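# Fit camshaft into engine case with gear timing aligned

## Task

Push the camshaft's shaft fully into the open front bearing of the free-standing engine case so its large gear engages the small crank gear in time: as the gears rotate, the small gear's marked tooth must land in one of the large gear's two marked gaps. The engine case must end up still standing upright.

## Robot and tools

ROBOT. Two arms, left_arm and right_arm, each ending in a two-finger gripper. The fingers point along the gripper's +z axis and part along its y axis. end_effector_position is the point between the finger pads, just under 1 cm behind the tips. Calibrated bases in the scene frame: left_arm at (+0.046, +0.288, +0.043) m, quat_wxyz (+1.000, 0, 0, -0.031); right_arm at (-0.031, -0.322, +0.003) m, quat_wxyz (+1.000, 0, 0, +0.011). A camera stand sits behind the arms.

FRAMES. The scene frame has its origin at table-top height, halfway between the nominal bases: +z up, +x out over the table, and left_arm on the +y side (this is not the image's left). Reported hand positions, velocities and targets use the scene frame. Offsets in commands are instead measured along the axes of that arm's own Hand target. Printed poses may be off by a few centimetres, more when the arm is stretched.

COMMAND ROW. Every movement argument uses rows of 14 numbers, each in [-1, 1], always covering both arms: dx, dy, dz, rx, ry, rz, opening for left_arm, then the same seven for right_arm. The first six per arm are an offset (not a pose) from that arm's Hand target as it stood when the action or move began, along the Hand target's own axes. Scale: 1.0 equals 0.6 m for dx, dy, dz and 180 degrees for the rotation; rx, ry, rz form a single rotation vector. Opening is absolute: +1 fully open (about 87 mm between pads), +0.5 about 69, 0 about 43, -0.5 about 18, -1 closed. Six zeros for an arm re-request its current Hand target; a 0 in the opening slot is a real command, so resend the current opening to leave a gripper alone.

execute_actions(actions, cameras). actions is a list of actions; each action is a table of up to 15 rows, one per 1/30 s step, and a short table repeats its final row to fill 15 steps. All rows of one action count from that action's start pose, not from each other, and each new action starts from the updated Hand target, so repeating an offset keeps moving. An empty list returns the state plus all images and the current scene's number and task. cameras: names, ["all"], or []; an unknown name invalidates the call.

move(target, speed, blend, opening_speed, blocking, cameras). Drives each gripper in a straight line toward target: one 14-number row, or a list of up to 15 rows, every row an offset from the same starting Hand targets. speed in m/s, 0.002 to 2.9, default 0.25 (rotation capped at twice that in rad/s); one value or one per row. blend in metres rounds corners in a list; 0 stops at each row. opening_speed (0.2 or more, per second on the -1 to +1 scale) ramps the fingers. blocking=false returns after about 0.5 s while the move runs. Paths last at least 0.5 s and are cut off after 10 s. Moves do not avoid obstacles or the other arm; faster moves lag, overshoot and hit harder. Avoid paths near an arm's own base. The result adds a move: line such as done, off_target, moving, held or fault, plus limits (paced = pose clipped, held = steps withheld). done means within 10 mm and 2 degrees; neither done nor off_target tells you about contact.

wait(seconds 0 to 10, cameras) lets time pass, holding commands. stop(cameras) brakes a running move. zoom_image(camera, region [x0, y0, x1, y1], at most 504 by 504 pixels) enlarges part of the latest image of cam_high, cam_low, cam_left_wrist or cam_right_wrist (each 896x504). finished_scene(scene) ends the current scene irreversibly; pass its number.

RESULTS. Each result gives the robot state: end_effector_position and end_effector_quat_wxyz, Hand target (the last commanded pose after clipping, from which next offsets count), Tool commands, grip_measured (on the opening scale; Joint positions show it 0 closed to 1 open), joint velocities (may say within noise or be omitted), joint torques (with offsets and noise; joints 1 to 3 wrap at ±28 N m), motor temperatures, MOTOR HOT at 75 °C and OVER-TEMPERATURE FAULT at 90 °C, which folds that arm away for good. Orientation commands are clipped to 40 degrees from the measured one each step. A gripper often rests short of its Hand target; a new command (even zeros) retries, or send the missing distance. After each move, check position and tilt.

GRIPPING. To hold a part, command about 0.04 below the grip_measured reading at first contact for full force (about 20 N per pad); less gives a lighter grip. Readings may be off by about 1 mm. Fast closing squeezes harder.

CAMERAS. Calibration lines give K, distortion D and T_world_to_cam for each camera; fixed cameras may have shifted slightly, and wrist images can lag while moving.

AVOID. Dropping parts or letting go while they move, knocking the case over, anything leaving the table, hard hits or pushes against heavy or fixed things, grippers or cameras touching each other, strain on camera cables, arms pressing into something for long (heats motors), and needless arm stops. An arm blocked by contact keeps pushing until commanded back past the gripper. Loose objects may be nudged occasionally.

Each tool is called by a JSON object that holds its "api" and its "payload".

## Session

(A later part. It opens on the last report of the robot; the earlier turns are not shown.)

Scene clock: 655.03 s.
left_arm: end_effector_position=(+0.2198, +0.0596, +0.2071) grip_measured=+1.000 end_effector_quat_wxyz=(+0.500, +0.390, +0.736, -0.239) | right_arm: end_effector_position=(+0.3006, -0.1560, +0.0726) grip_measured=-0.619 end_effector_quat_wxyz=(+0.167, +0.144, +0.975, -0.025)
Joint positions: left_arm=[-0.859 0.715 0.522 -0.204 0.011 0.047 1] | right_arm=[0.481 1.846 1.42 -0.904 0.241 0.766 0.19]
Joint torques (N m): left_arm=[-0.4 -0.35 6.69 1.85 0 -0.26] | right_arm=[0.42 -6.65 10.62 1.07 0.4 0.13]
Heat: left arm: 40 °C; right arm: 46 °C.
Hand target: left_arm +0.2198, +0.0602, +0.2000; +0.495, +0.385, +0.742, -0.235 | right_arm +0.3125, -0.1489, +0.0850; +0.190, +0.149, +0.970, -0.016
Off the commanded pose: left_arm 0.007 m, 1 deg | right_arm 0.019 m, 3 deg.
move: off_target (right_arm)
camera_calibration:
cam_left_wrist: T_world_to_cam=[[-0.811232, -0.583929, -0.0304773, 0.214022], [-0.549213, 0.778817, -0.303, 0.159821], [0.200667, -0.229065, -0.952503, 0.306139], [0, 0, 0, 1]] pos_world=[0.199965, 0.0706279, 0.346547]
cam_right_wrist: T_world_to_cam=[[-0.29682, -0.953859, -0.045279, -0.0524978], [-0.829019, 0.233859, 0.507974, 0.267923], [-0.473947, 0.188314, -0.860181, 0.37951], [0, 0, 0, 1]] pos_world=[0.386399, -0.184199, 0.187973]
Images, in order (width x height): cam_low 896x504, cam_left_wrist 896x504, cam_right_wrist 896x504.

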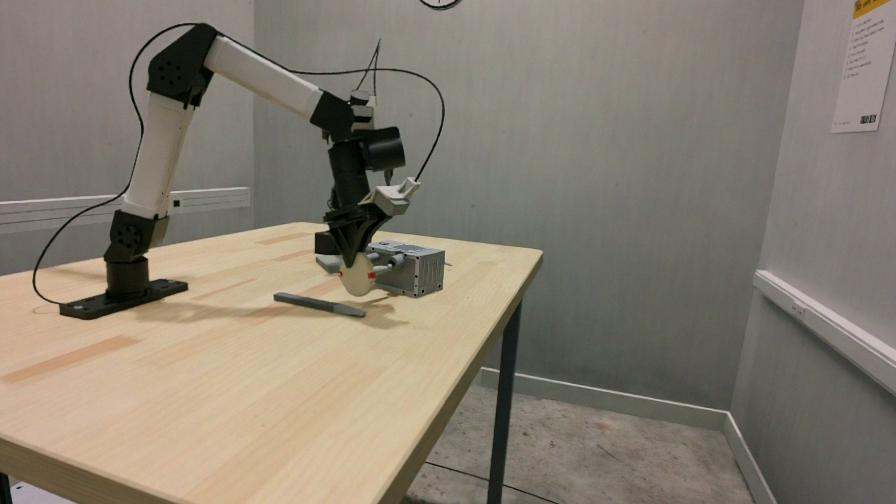

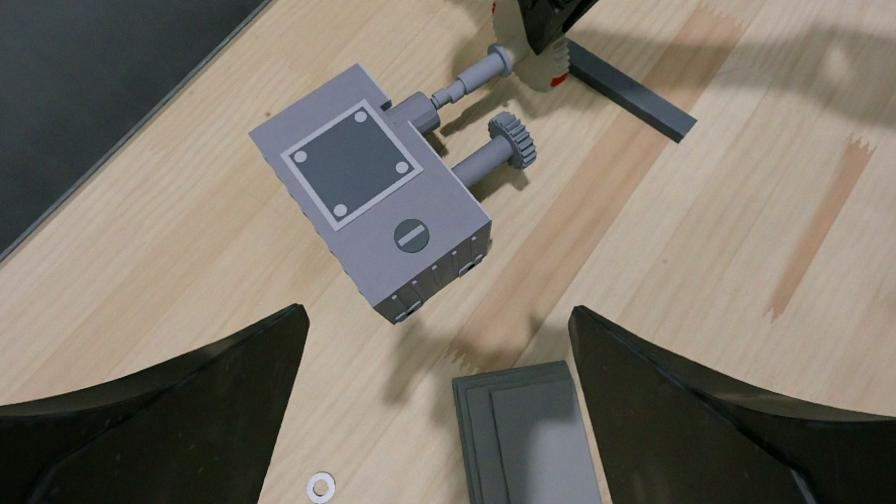

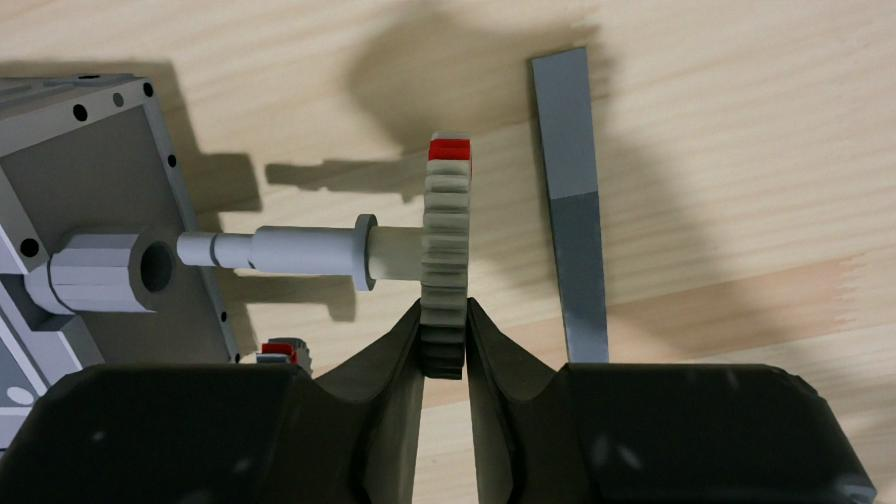

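{"api": "move", "payload": {"target": [0,0,0,0,0,0,1,0.0035,0,-0.0068,0,0,0,-0.75], "speed": 0.05, "cameras": ["cam_low","cam_left_wrist","cam_right_wrist"]}}

{"api": "zoom_image", "payload": {"camera": "cam_low", "region": [350, 235, 420, 285]}}

{"api": "zoom_image", "payload": {"camera": "cam_left_wrist", "region": [370, 30, 570, 180]}}

{"api": "zoom_image", "payload": {"camera": "cam_right_wrist", "region": [50, 150, 300, 350]}}

Scene clock: 668.07 s.
left_arm: end_effector_position=(+0.2198, +0.0596, +0.2071) grip_measured=+1.000 end_effector_quat_wxyz=(+0.500, +0.390, +0.736, -0.239) | right_arm: end_effector_position=(+0.2986, -0.1537, +0.0725) grip_measured=-0.619 end_effector_quat_wxyz=(+0.166, +0.143, +0.975, -0.026)
Joint positions: left_arm=[-0.859 0.715 0.522 -0.204 0.011 0.047 1] | right_arm=[0.489 1.846 1.42 -0.908 0.242 0.773 0.19]
Joint torques (N m): left_arm=[-0.38 -0.31 6.56 1.78 -0.04 -0.26] | right_arm=[0.34 -7.49 10.47 1.01 0.38 0.13]
Heat: left arm: 40 °C; right arm: 47 °C.
Hand target: left_arm +0.2198, +0.0602, +0.2000; +0.495, +0.385, +0.742, -0.235 | right_arm +0.3091, -0.1478, +0.0881; +0.190, +0.149, +0.970, -0.016
Off the commanded pose: left_arm 0.007 m, 1 deg | right_arm 0.020 m, 3 deg.
move: off_target (right_arm)
camera_calibration:
cam_left_wrist: T_world_to_cam=[[-0.811232, -0.583929, -0.0304773, 0.214022], [-0.549213, 0.778817, -0.303, 0.159821], [0.200667, -0.229065, -0.952503, 0.306139], [0, 0, 0, 1]] pos_world=[0.199965, 0.0706279, 0.346547]
cam_right_wrist: T_world_to_cam=[[-0.295783, -0.954251, -0.0437984, -0.0514706], [-0.828351, 0.233384, 0.50928, 0.265466], [-0.475759, 0.186917, -0.859486, 0.378396], [0, 0, 0, 1]] pos_world=[0.3847, -0.1818, 0.187775]
Images, in order (width x height): cam_low 896x504, cam_left_wrist 896x504, cam_right_wrist 896x504.

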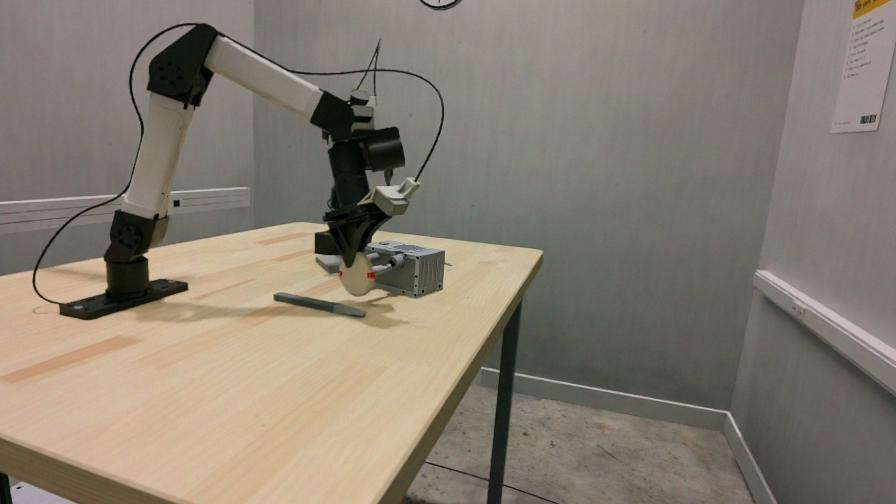

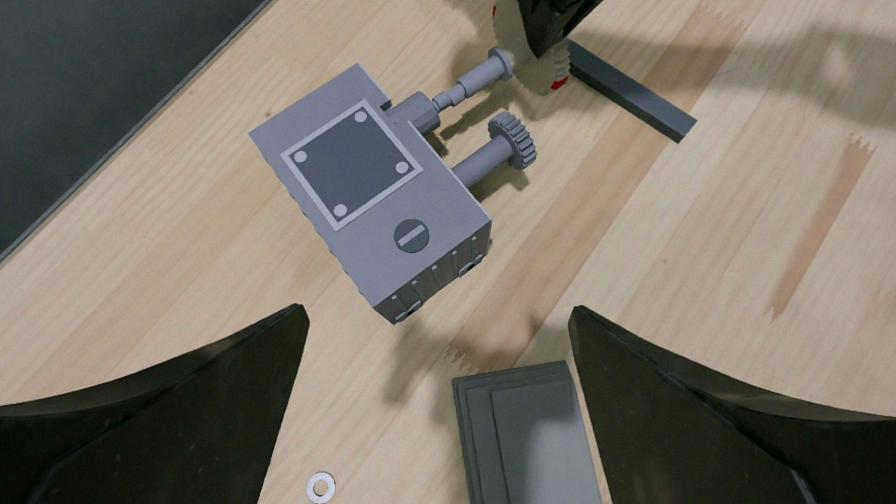

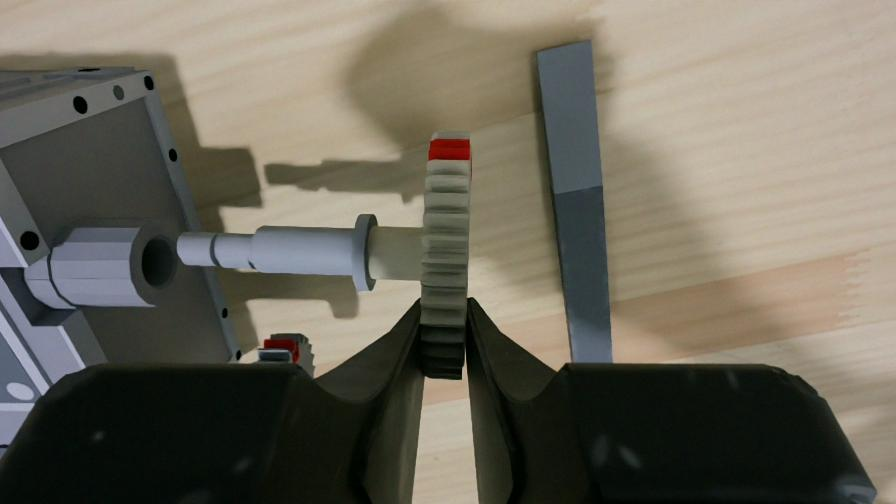

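Scaled by 7.200 from the camera's 896x504 image, which has a finer 1280x720 frame.

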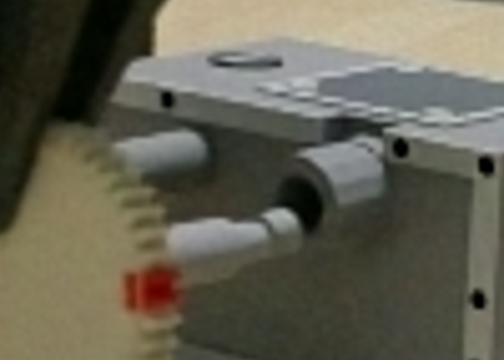

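Scaled by 2.520 from the camera's 896x504 image, which has a finer 1280x720 frame.

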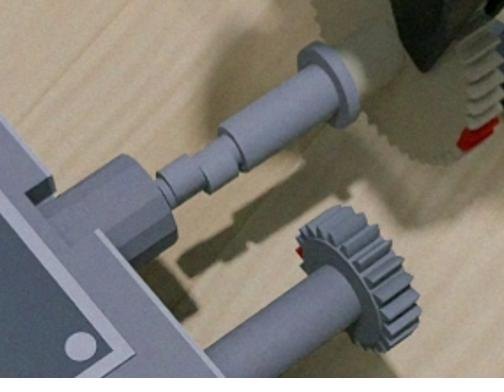

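Scaled by 2.016 from the camera's 896x504 image, which has a finer 1280x720 frame.

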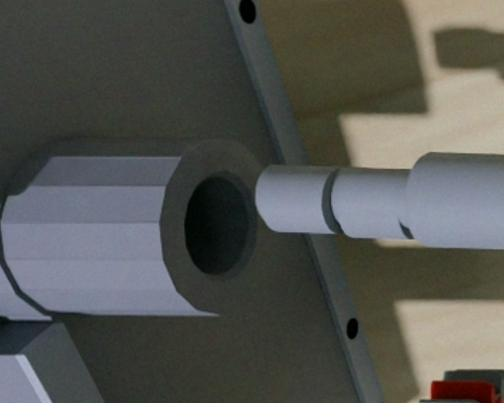

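{"api": "move", "payload": {"target": [0,0,0,0,0,0,1,0.0013,0,-0.006,0,0,0,-0.75], "speed": 0.05, "cameras": ["cam_low","cam_left_wrist","cam_right_wrist"]}}

{"api": "zoom_image", "payload": {"camera": "cam_low", "region": [350, 235, 420, 285]}}

{"api": "zoom_image", "payload": {"camera": "cam_left_wrist", "region": [370, 30, 570, 180]}}

{"api": "zoom_image", "payload": {"camera": "cam_right_wrist", "region": [50, 150, 300, 350]}}

Scene clock: 682.50 s.
left_arm: end_effector_position=(+0.2199, +0.0595, +0.2072) grip_measured=+1.000 end_effector_quat_wxyz=(+0.500, +0.390, +0.735, -0.239) | right_arm: end_effector_position=(+0.2957, -0.1538, +0.0722) grip_measured=-0.619 end_effector_quat_wxyz=(+0.162, +0.143, +0.976, -0.029)
Joint positions: left_arm=[-0.859 0.715 0.522 -0.203 0.011 0.047 1] | right_arm=[0.493 1.846 1.42 -0.918 0.244 0.777 0.19]
Joint torques (N m): left_arm=[-0.39 -0.14 6.56 1.82 -0.02 -0.27] | right_arm=[0.31 -8.06 10.73 0.96 0.39 0.14]
Heat: left arm: 40 °C; right arm: 47 °C.
Hand target: left_arm +0.2199, +0.0602, +0.2000; +0.495, +0.385, +0.742, -0.235 | right_arm +0.3071, -0.1473, +0.0911; +0.190, +0.149, +0.970, -0.016
Off the commanded pose: left_arm 0.007 m, 1 deg | right_arm 0.023 m, 4 deg.
move: off_target (right_arm)
camera_calibration:
cam_left_wrist: T_world_to_cam=[[-0.811195, -0.583982, -0.0304459, 0.214007], [-0.549195, 0.77869, -0.303359, 0.159952], [0.200864, -0.229363, -0.95239, 0.306082], [0, 0, 0, 1]] pos_world=[0.199966, 0.0706268, 0.346548]
cam_right_wrist: T_world_to_cam=[[-0.296228, -0.954421, -0.0364567, -0.0527575], [-0.824148, 0.236131, 0.514803, 0.261982], [-0.48273, 0.182545, -0.856533, 0.377893], [0, 0, 0, 1]] pos_world=[0.382704, -0.181197, 0.186886]
Images, in order (width x height): cam_low 896x504, cam_left_wrist 896x504, cam_right_wrist 896x504.

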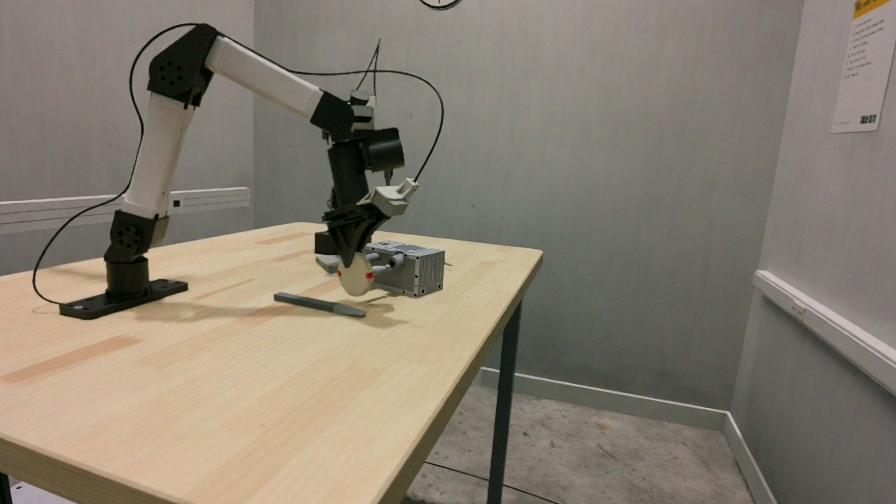

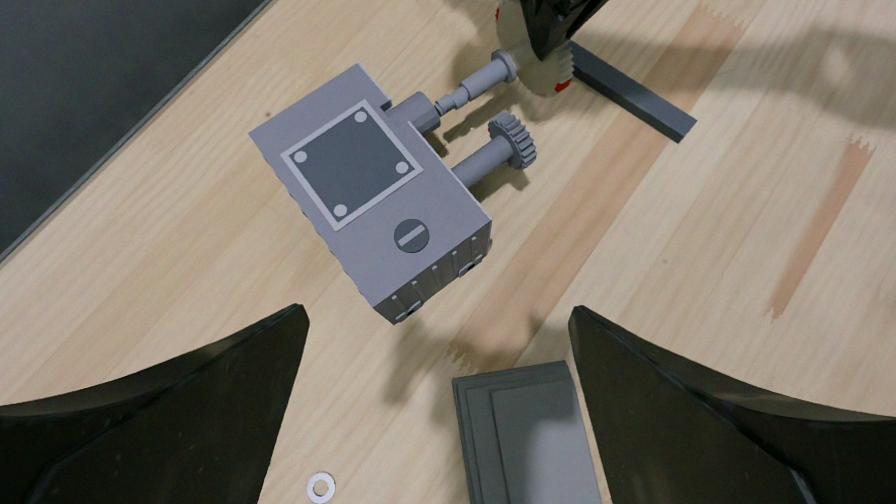

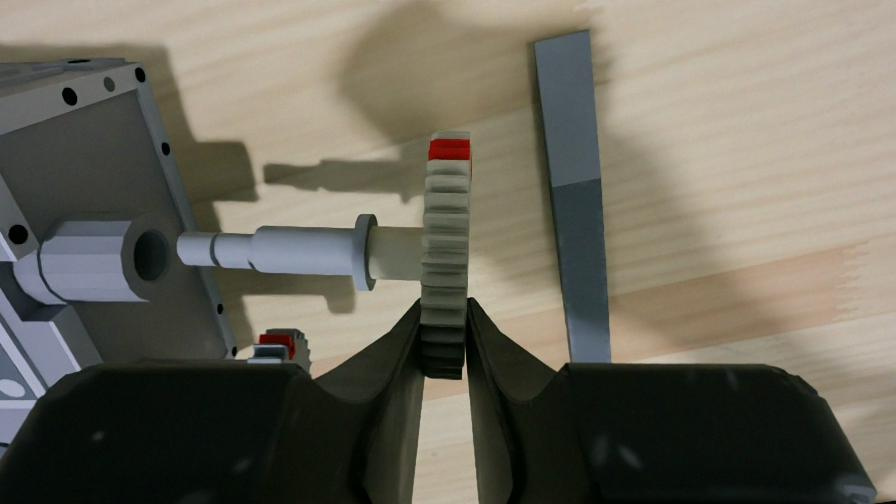

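Scaled by 7.200 from the camera's 896x504 image, which has a finer 1280x720 frame.

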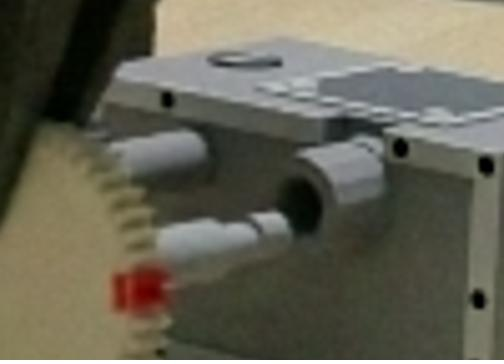

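Scaled by 2.520 from the camera's 896x504 image, which has a finer 1280x720 frame.

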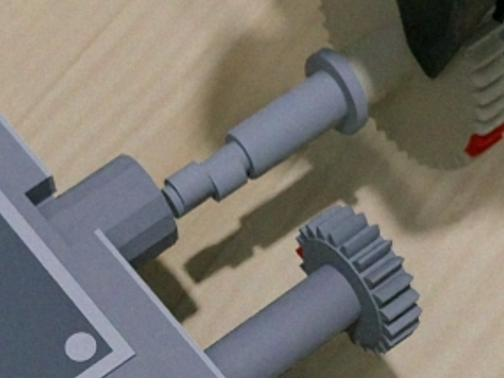

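Scaled by 2.016 from the camera's 896x504 image, which has a finer 1280x720 frame.

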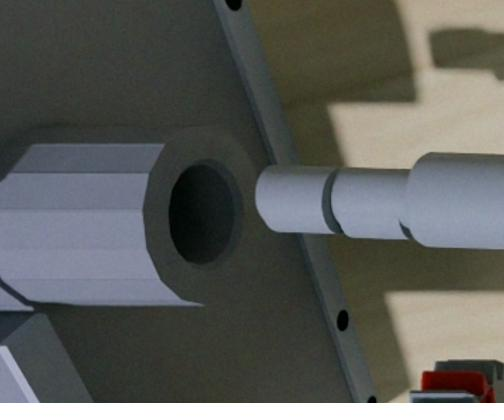

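{"api": "move", "payload": {"target": [0,0,0,0,0,0,1,-0.0053,0,-0.0087,0,0,0,-0.75], "speed": 0.08, "cameras": ["cam_low","cam_left_wrist","cam_right_wrist"]}}

{"api": "zoom_image", "payload": {"camera": "cam_low", "region": [350, 235, 420, 285]}}

{"api": "zoom_image", "payload": {"camera": "cam_left_wrist", "region": [370, 30, 570, 180]}}

{"api": "zoom_image", "payload": {"camera": "cam_right_wrist", "region": [50, 150, 300, 350]}}

Scene clock: 698.07 s.
left_arm: end_effector_position=(+0.2199, +0.0595, +0.2072) grip_measured=+1.000 end_effector_quat_wxyz=(+0.500, +0.390, +0.735, -0.239) | right_arm: end_effector_position=(+0.2971, -0.1530, +0.0785) grip_measured=-0.619 end_effector_quat_wxyz=(+0.163, +0.143, +0.976, -0.028)
Joint positions: left_arm=[-0.859 0.715 0.522 -0.203 0.011 0.047 1] | right_arm=[0.493 1.846 1.445 -0.942 0.244 0.778 0.19]
Joint torques (N m): left_arm=[-0.49 -0.28 6.57 1.82 -0.06 -0.25] | right_arm=[0.14 -8.1 10.58 0.95 0.39 0.11]
Motor temperatures (°C): left_arm=[22 23 39 40 22 22 22] | right_arm=[23 40 48 30 23 24 26]
Heat: left arm: 40 °C; right arm: 48 °C.
Hand target: left_arm +0.2199, +0.0602, +0.2000; +0.495, +0.385, +0.742, -0.235 | right_arm +0.3080, -0.1478, +0.0971; +0.190, +0.149, +0.970, -0.016
Off the commanded pose: left_arm 0.007 m, 1 deg | right_arm 0.022 m, 4 deg.
move: off_target (right_arm)
camera_calibration:
cam_left_wrist: T_world_to_cam=[[-0.811195, -0.583982, -0.0304459, 0.214007], [-0.549195, 0.77869, -0.303359, 0.159952], [0.200864, -0.229363, -0.95239, 0.306082], [0, 0, 0, 1]] pos_world=[0.199966, 0.0706268, 0.346548]
cam_right_wrist: T_world_to_cam=[[-0.296538, -0.954266, -0.0379613, -0.0511549], [-0.824927, 0.235913, 0.513653, 0.259965], [-0.481207, 0.183633, -0.857158, 0.383661], [0, 0, 0, 1]] pos_world=[0.383903, -0.180597, 0.193384]
Images, in order (width x height): cam_low 896x504, cam_left_wrist 896x504, cam_right_wrist 896x504.

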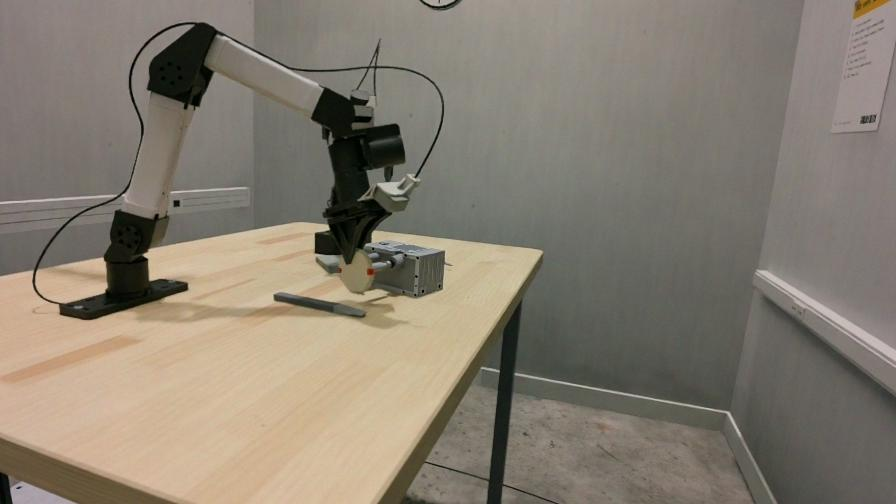

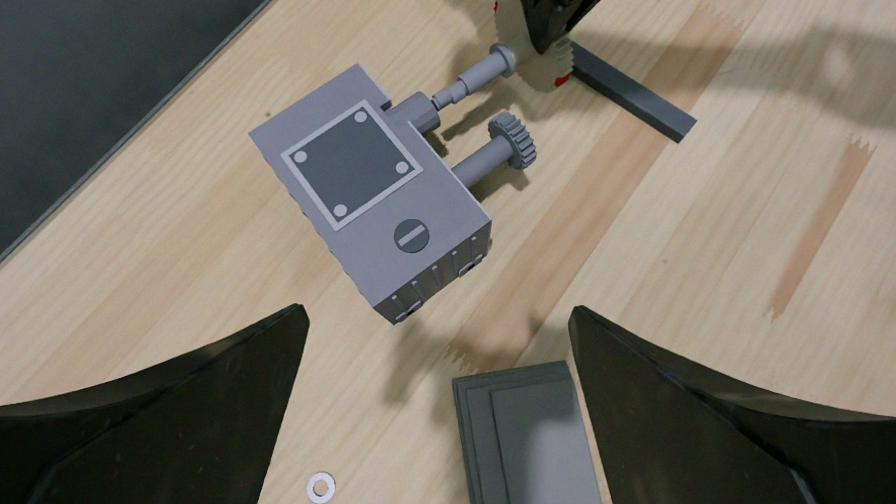

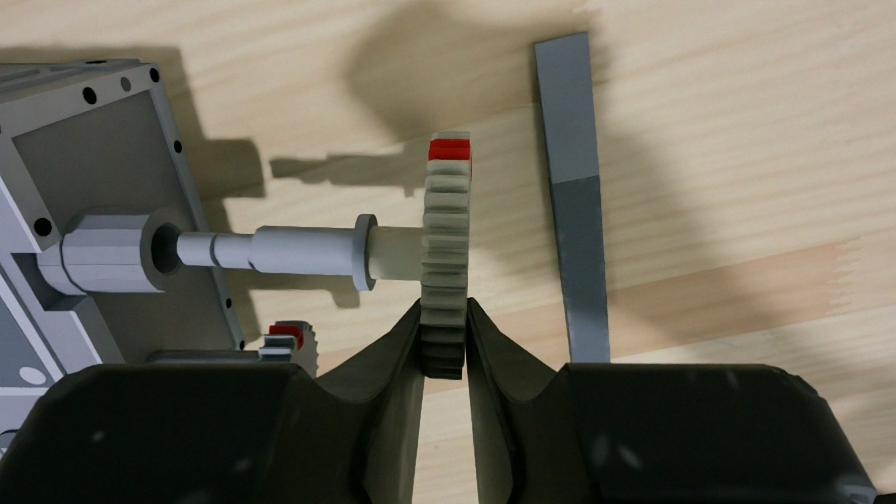

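Scaled by 7.200 from the camera's 896x504 image, which has a finer 1280x720 frame.

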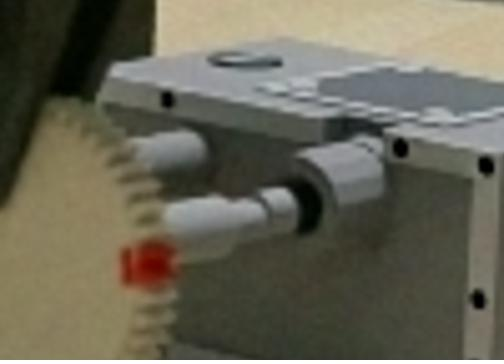

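Scaled by 2.520 from the camera's 896x504 image, which has a finer 1280x720 frame.

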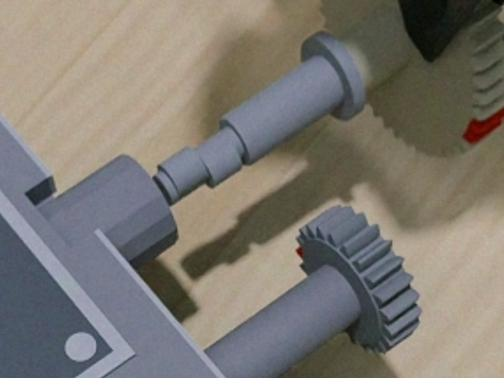

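Scaled by 2.016 from the camera's 896x504 image, which has a finer 1280x720 frame.

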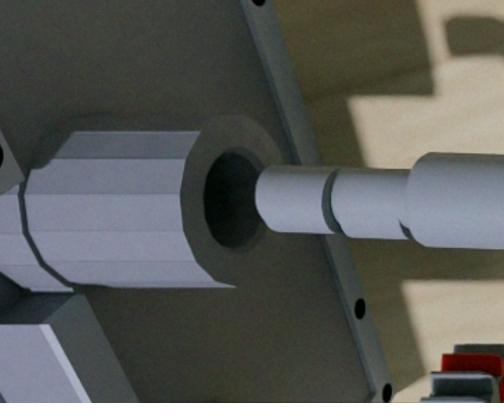

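{"api": "move", "payload": {"target": [0,0,0,0,0,0,1,0,0.0167,-0.0013,0,0,0,-0.75], "speed": 0.04, "cameras": ["cam_low","cam_left_wrist","cam_right_wrist"]}}

{"api": "zoom_image", "payload": {"camera": "cam_low", "region": [350, 235, 420, 285]}}

{"api": "zoom_image", "payload": {"camera": "cam_left_wrist", "region": [370, 30, 570, 180]}}

{"api": "zoom_image", "payload": {"camera": "cam_right_wrist", "region": [50, 150, 300, 350]}}

Scene clock: 709.87 s.
left_arm: end_effector_position=(+0.2199, +0.0595, +0.2072) grip_measured=+1.000 end_effector_quat_wxyz=(+0.500, +0.390, +0.735, -0.239) | right_arm: end_effector_position=(+0.2989, -0.1478, +0.0848) grip_measured=-0.619 end_effector_quat_wxyz=(+0.167, +0.144, +0.975, -0.031)
Joint positions: left_arm=[-0.859 0.715 0.522 -0.203 0.011 0.047 1] | right_arm=[0.508 1.857 1.484 -0.97 0.256 0.792 0.19]
Joint torques (N m): left_arm=[-0.39 -0.28 6.48 1.79 -0.04 -0.23] | right_arm=[0.53 -6.8 10.85 1.09 0.32 0.18]
Heat: left arm: 40 °C; right arm: 50 °C.
Hand target: left_arm +0.2199, +0.0602, +0.2000; +0.495, +0.385, +0.742, -0.235 | right_arm +0.3107, -0.1382, +0.0981; +0.190, +0.149, +0.970, -0.016
Off the commanded pose: left_arm 0.007 m, 1 deg | right_arm 0.020 m, 3 deg.
move: off_target (right_arm)
camera_calibration:
cam_left_wrist: T_world_to_cam=[[-0.811195, -0.583982, -0.0304459, 0.214007], [-0.549195, 0.77869, -0.303359, 0.159952], [0.200864, -0.229363, -0.95239, 0.306082], [0, 0, 0, 1]] pos_world=[0.199966, 0.0706268, 0.346548]
cam_right_wrist: T_world_to_cam=[[-0.298414, -0.953819, -0.0343189, -0.0451749], [-0.827748, 0.240735, 0.506833, 0.259168], [-0.475165, 0.179653, -0.861361, 0.386927], [0, 0, 0, 1]] pos_world=[0.384899, -0.174992, 0.200379]
Images, in order (width x height): cam_low 896x504, cam_left_wrist 896x504, cam_right_wrist 896x504.

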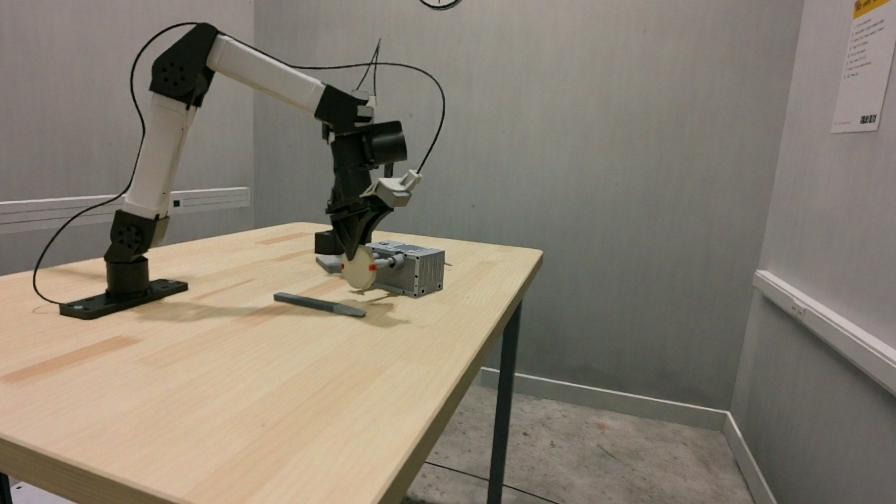

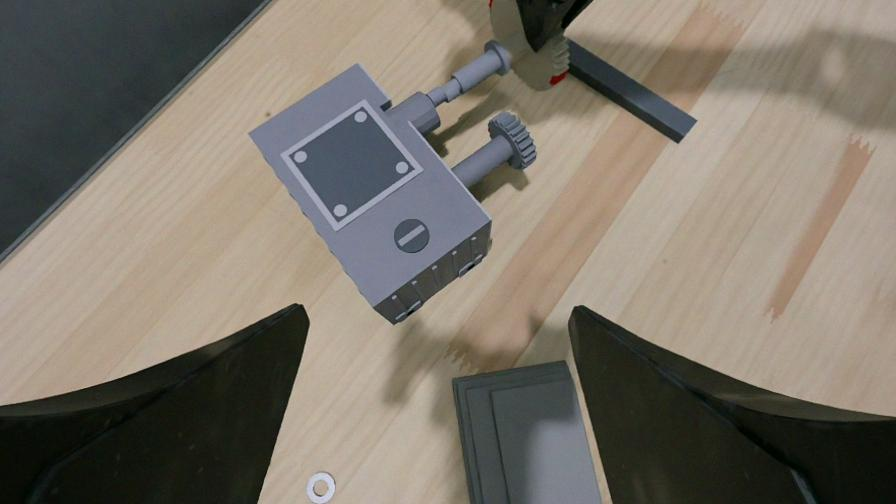

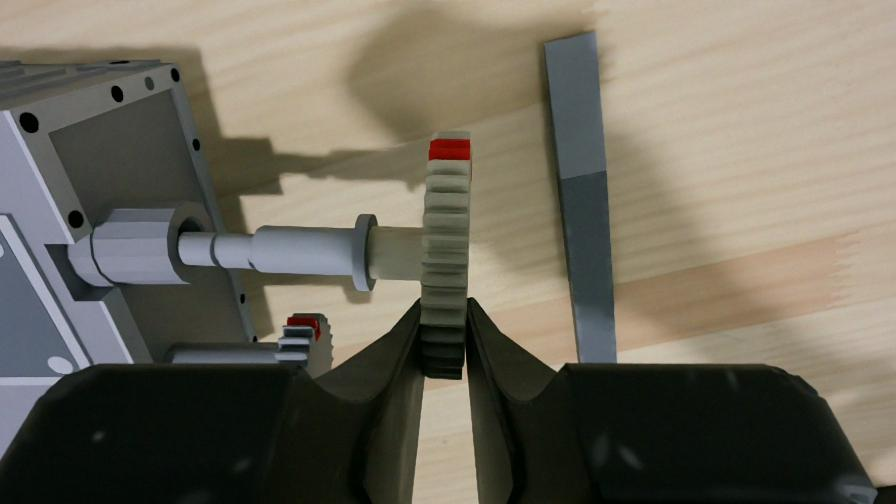

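Scaled by 7.200 from the camera's 896x504 image, which has a finer 1280x720 frame.

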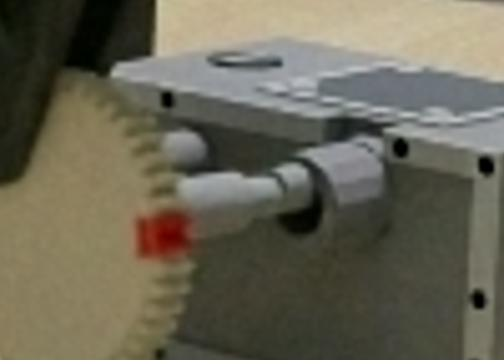

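Scaled by 2.520 from the camera's 896x504 image, which has a finer 1280x720 frame.

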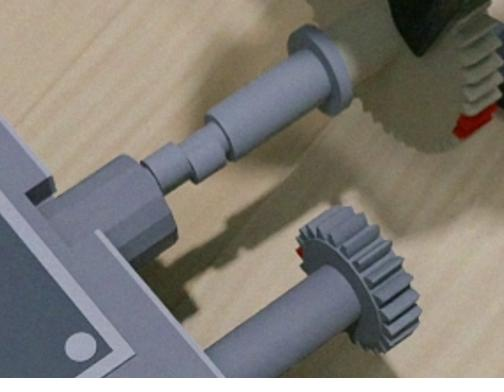

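Scaled by 2.016 from the camera's 896x504 image, which has a finer 1280x720 frame.

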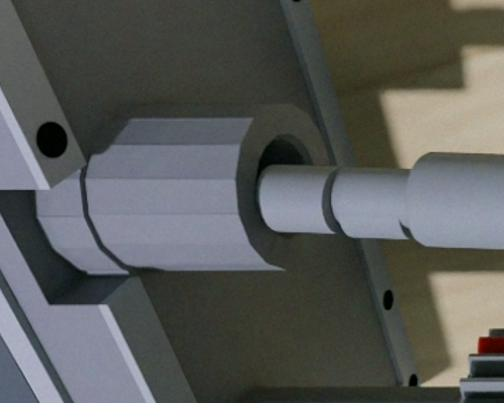

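{"api": "move", "payload": {"target": [0,0,0,0,0,0,1,0.0028,-0.003,0.007,0,0,0,-0.75], "speed": 0.04, "cameras": ["cam_low","cam_left_wrist","cam_right_wrist"]}}

{"api": "zoom_image", "payload": {"camera": "cam_low", "region": [350, 235, 420, 285]}}

{"api": "zoom_image", "payload": {"camera": "cam_left_wrist", "region": [370, 30, 570, 180]}}

{"api": "zoom_image", "payload": {"camera": "cam_right_wrist", "region": [50, 150, 300, 350]}}

Scene clock: 722.93 s.
left_arm: end_effector_position=(+0.2199, +0.0595, +0.2072) grip_measured=+1.000 end_effector_quat_wxyz=(+0.500, +0.390, +0.735, -0.239) | right_arm: end_effector_position=(+0.2989, -0.1478, +0.0848) grip_measured=-0.619 end_effector_quat_wxyz=(+0.167, +0.144, +0.975, -0.031)
Joint positions: left_arm=[-0.859 0.715 0.522 -0.203 0.011 0.047 1] | right_arm=[0.508 1.857 1.484 -0.97 0.256 0.793 0.19]
Joint torques (N m): left_arm=[-0.4 -0.23 6.58 1.79 -0.02 -0.23] | right_arm=[0.31 -6.97 8.87 1.3 0.32 0.13]
Heat: left arm: 40 °C; right arm: 51 °C.
Hand target: left_arm +0.2199, +0.0602, +0.2000; +0.495, +0.385, +0.742, -0.235 | right_arm +0.3102, -0.1398, +0.0936; +0.190, +0.149, +0.970, -0.016
Off the commanded pose: left_arm 0.007 m, 1 deg | right_arm 0.016 m, 3 deg.
move: off_target (right_arm)
camera_calibration:
cam_left_wrist: T_world_to_cam=[[-0.811195, -0.583982, -0.0304459, 0.214007], [-0.549195, 0.77869, -0.303359, 0.159952], [0.200864, -0.229363, -0.95239, 0.306082], [0, 0, 0, 1]] pos_world=[0.199966, 0.0706268, 0.346548]
cam_right_wrist: T_world_to_cam=[[-0.298745, -0.95371, -0.0344821, -0.0449953], [-0.827692, 0.240946, 0.506824, 0.259184], [-0.475055, 0.179952, -0.861359, 0.386936], [0, 0, 0, 1]] pos_world=[0.384899, -0.174992, 0.200379]
Images, in order (width x height): cam_low 896x504, cam_left_wrist 896x504, cam_right_wrist 896x504.

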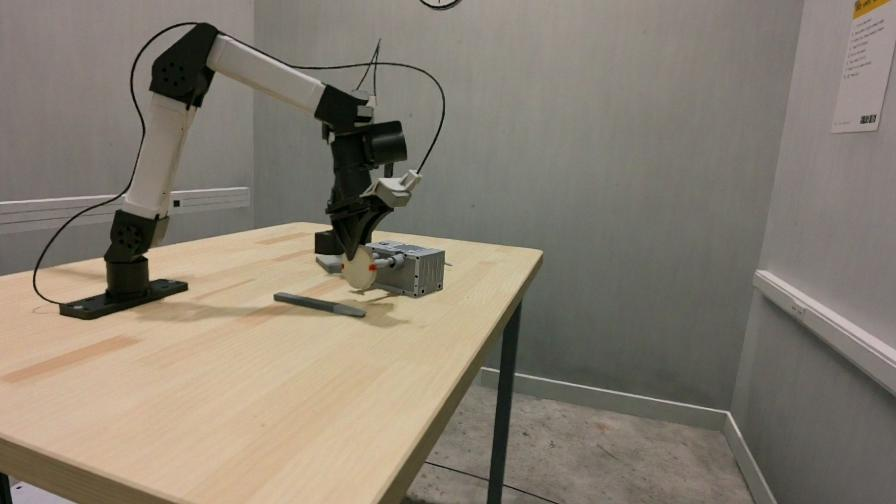

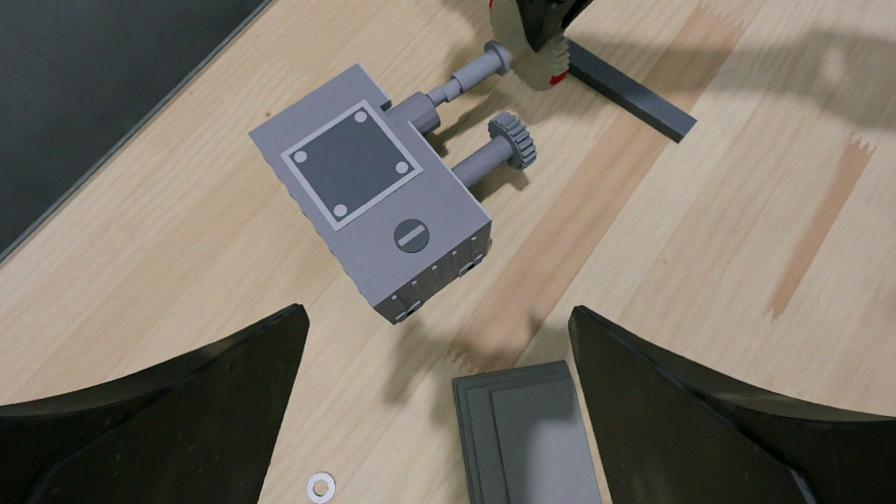

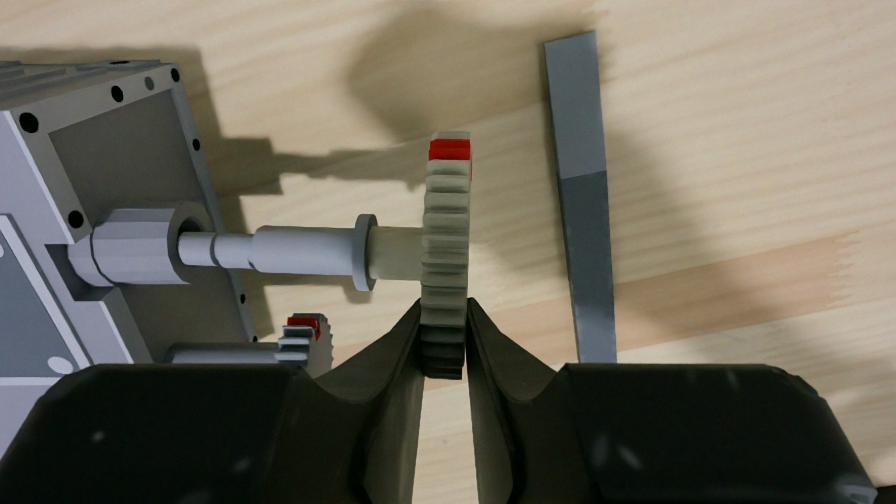

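Scaled by 7.200 from the camera's 896x504 image, which has a finer 1280x720 frame.

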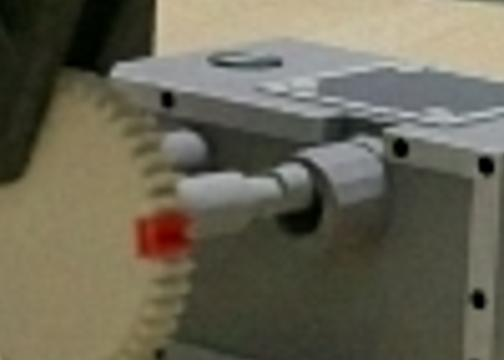

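Scaled by 2.520 from the camera's 896x504 image, which has a finer 1280x720 frame.

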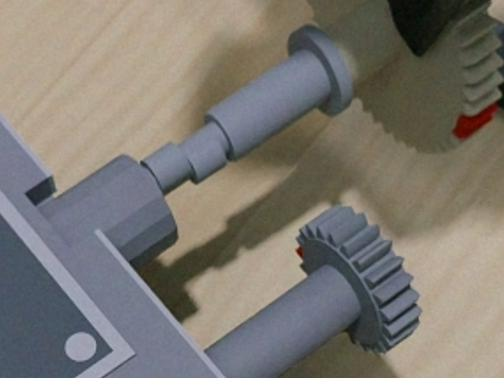

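Scaled by 2.016 from the camera's 896x504 image, which has a finer 1280x720 frame.

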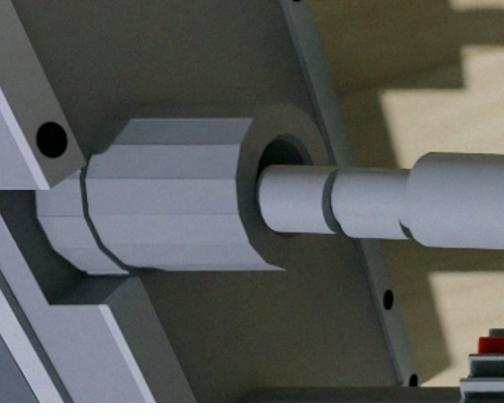

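{"api": "move", "payload": {"target": [0,0,0,0,0,0,1,0.0025,-0.0,0.0063,0,0,0,-0.75], "speed": 0.04, "cameras": ["cam_low","cam_left_wrist","cam_right_wrist"]}}

{"api": "zoom_image", "payload": {"camera": "cam_low", "region": [350, 235, 420, 285]}}

{"api": "zoom_image", "payload": {"camera": "cam_right_wrist", "region": [50, 150, 300, 350]}}

Scene clock: 730.53 s.
left_arm: end_effector_position=(+0.2199, +0.0595, +0.2072) grip_measured=+1.000 end_effector_quat_wxyz=(+0.500, +0.390, +0.735, -0.239) | right_arm: end_effector_position=(+0.2989, -0.1478, +0.0848) grip_measured=-0.619 end_effector_quat_wxyz=(+0.167, +0.144, +0.975, -0.031)
Joint positions: left_arm=[-0.859 0.715 0.522 -0.203 0.011 0.047 1] | right_arm=[0.508 1.857 1.484 -0.97 0.256 0.793 0.19]
Joint torques (N m): left_arm=[-0.38 -0.16 6.5 1.78 -0.02 -0.22] | right_arm=[0.31 -6.76 7.66 1.48 0.32 0.12]
Heat: left arm: 40 °C; right arm: 50 °C.
Hand target: left_arm +0.2199, +0.0602, +0.2000; +0.495, +0.385, +0.742, -0.235 | right_arm +0.3103, -0.1397, +0.0895; +0.190, +0.149, +0.970, -0.016
Off the commanded pose: left_arm 0.007 m, 1 deg | right_arm 0.015 m, 3 deg.
move: off_target (right_arm)
camera_calibration:
cam_left_wrist: T_world_to_cam=[[-0.811195, -0.583982, -0.0304459, 0.214007], [-0.549195, 0.77869, -0.303359, 0.159952], [0.200864, -0.229363, -0.95239, 0.306082], [0, 0, 0, 1]] pos_world=[0.199966, 0.0706268, 0.346548]
cam_right_wrist: T_world_to_cam=[[-0.298745, -0.95371, -0.0344821, -0.0449953], [-0.827692, 0.240946, 0.506824, 0.259184], [-0.475055, 0.179952, -0.861359, 0.386936], [0, 0, 0, 1]] pos_world=[0.384899, -0.174992, 0.200379]
Images, in order (width x height): cam_low 896x504, cam_left_wrist 896x504, cam_right_wrist 896x504.

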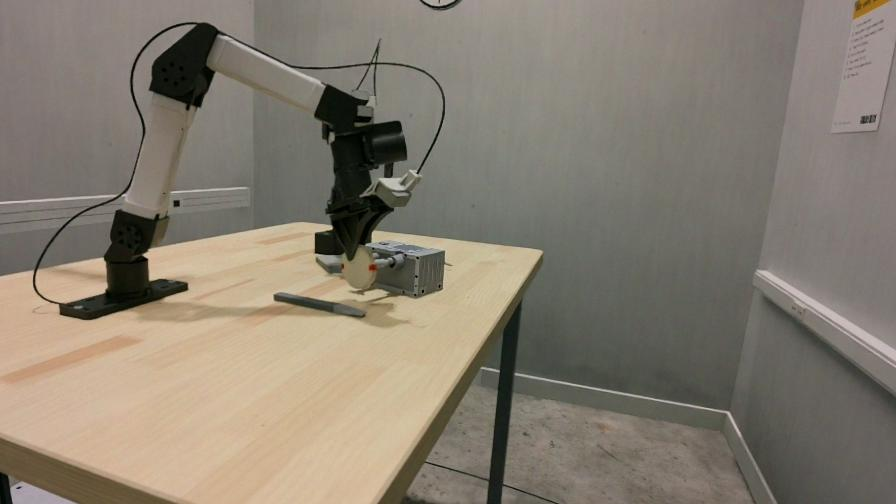

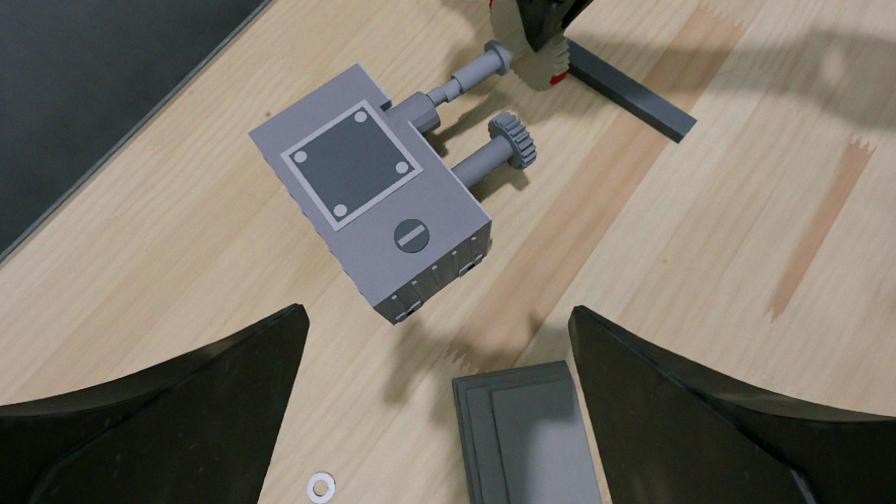

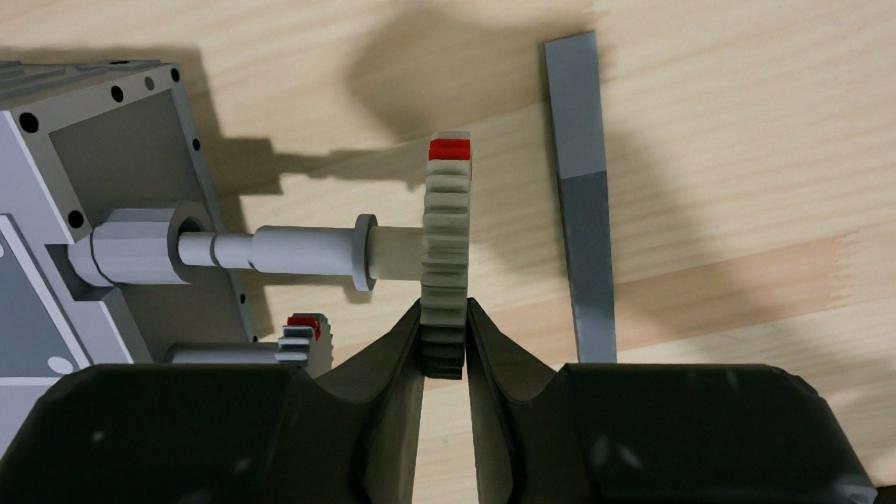

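Scaled by 7.200 from the camera's 896x504 image, which has a finer 1280x720 frame.

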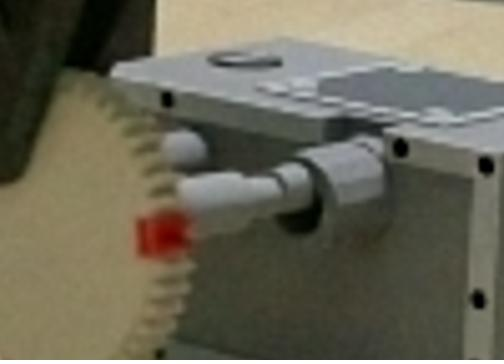

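Scaled by 2.016 from the camera's 896x504 image, which has a finer 1280x720 frame.

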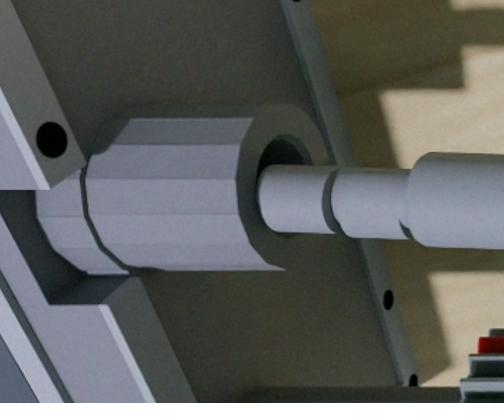

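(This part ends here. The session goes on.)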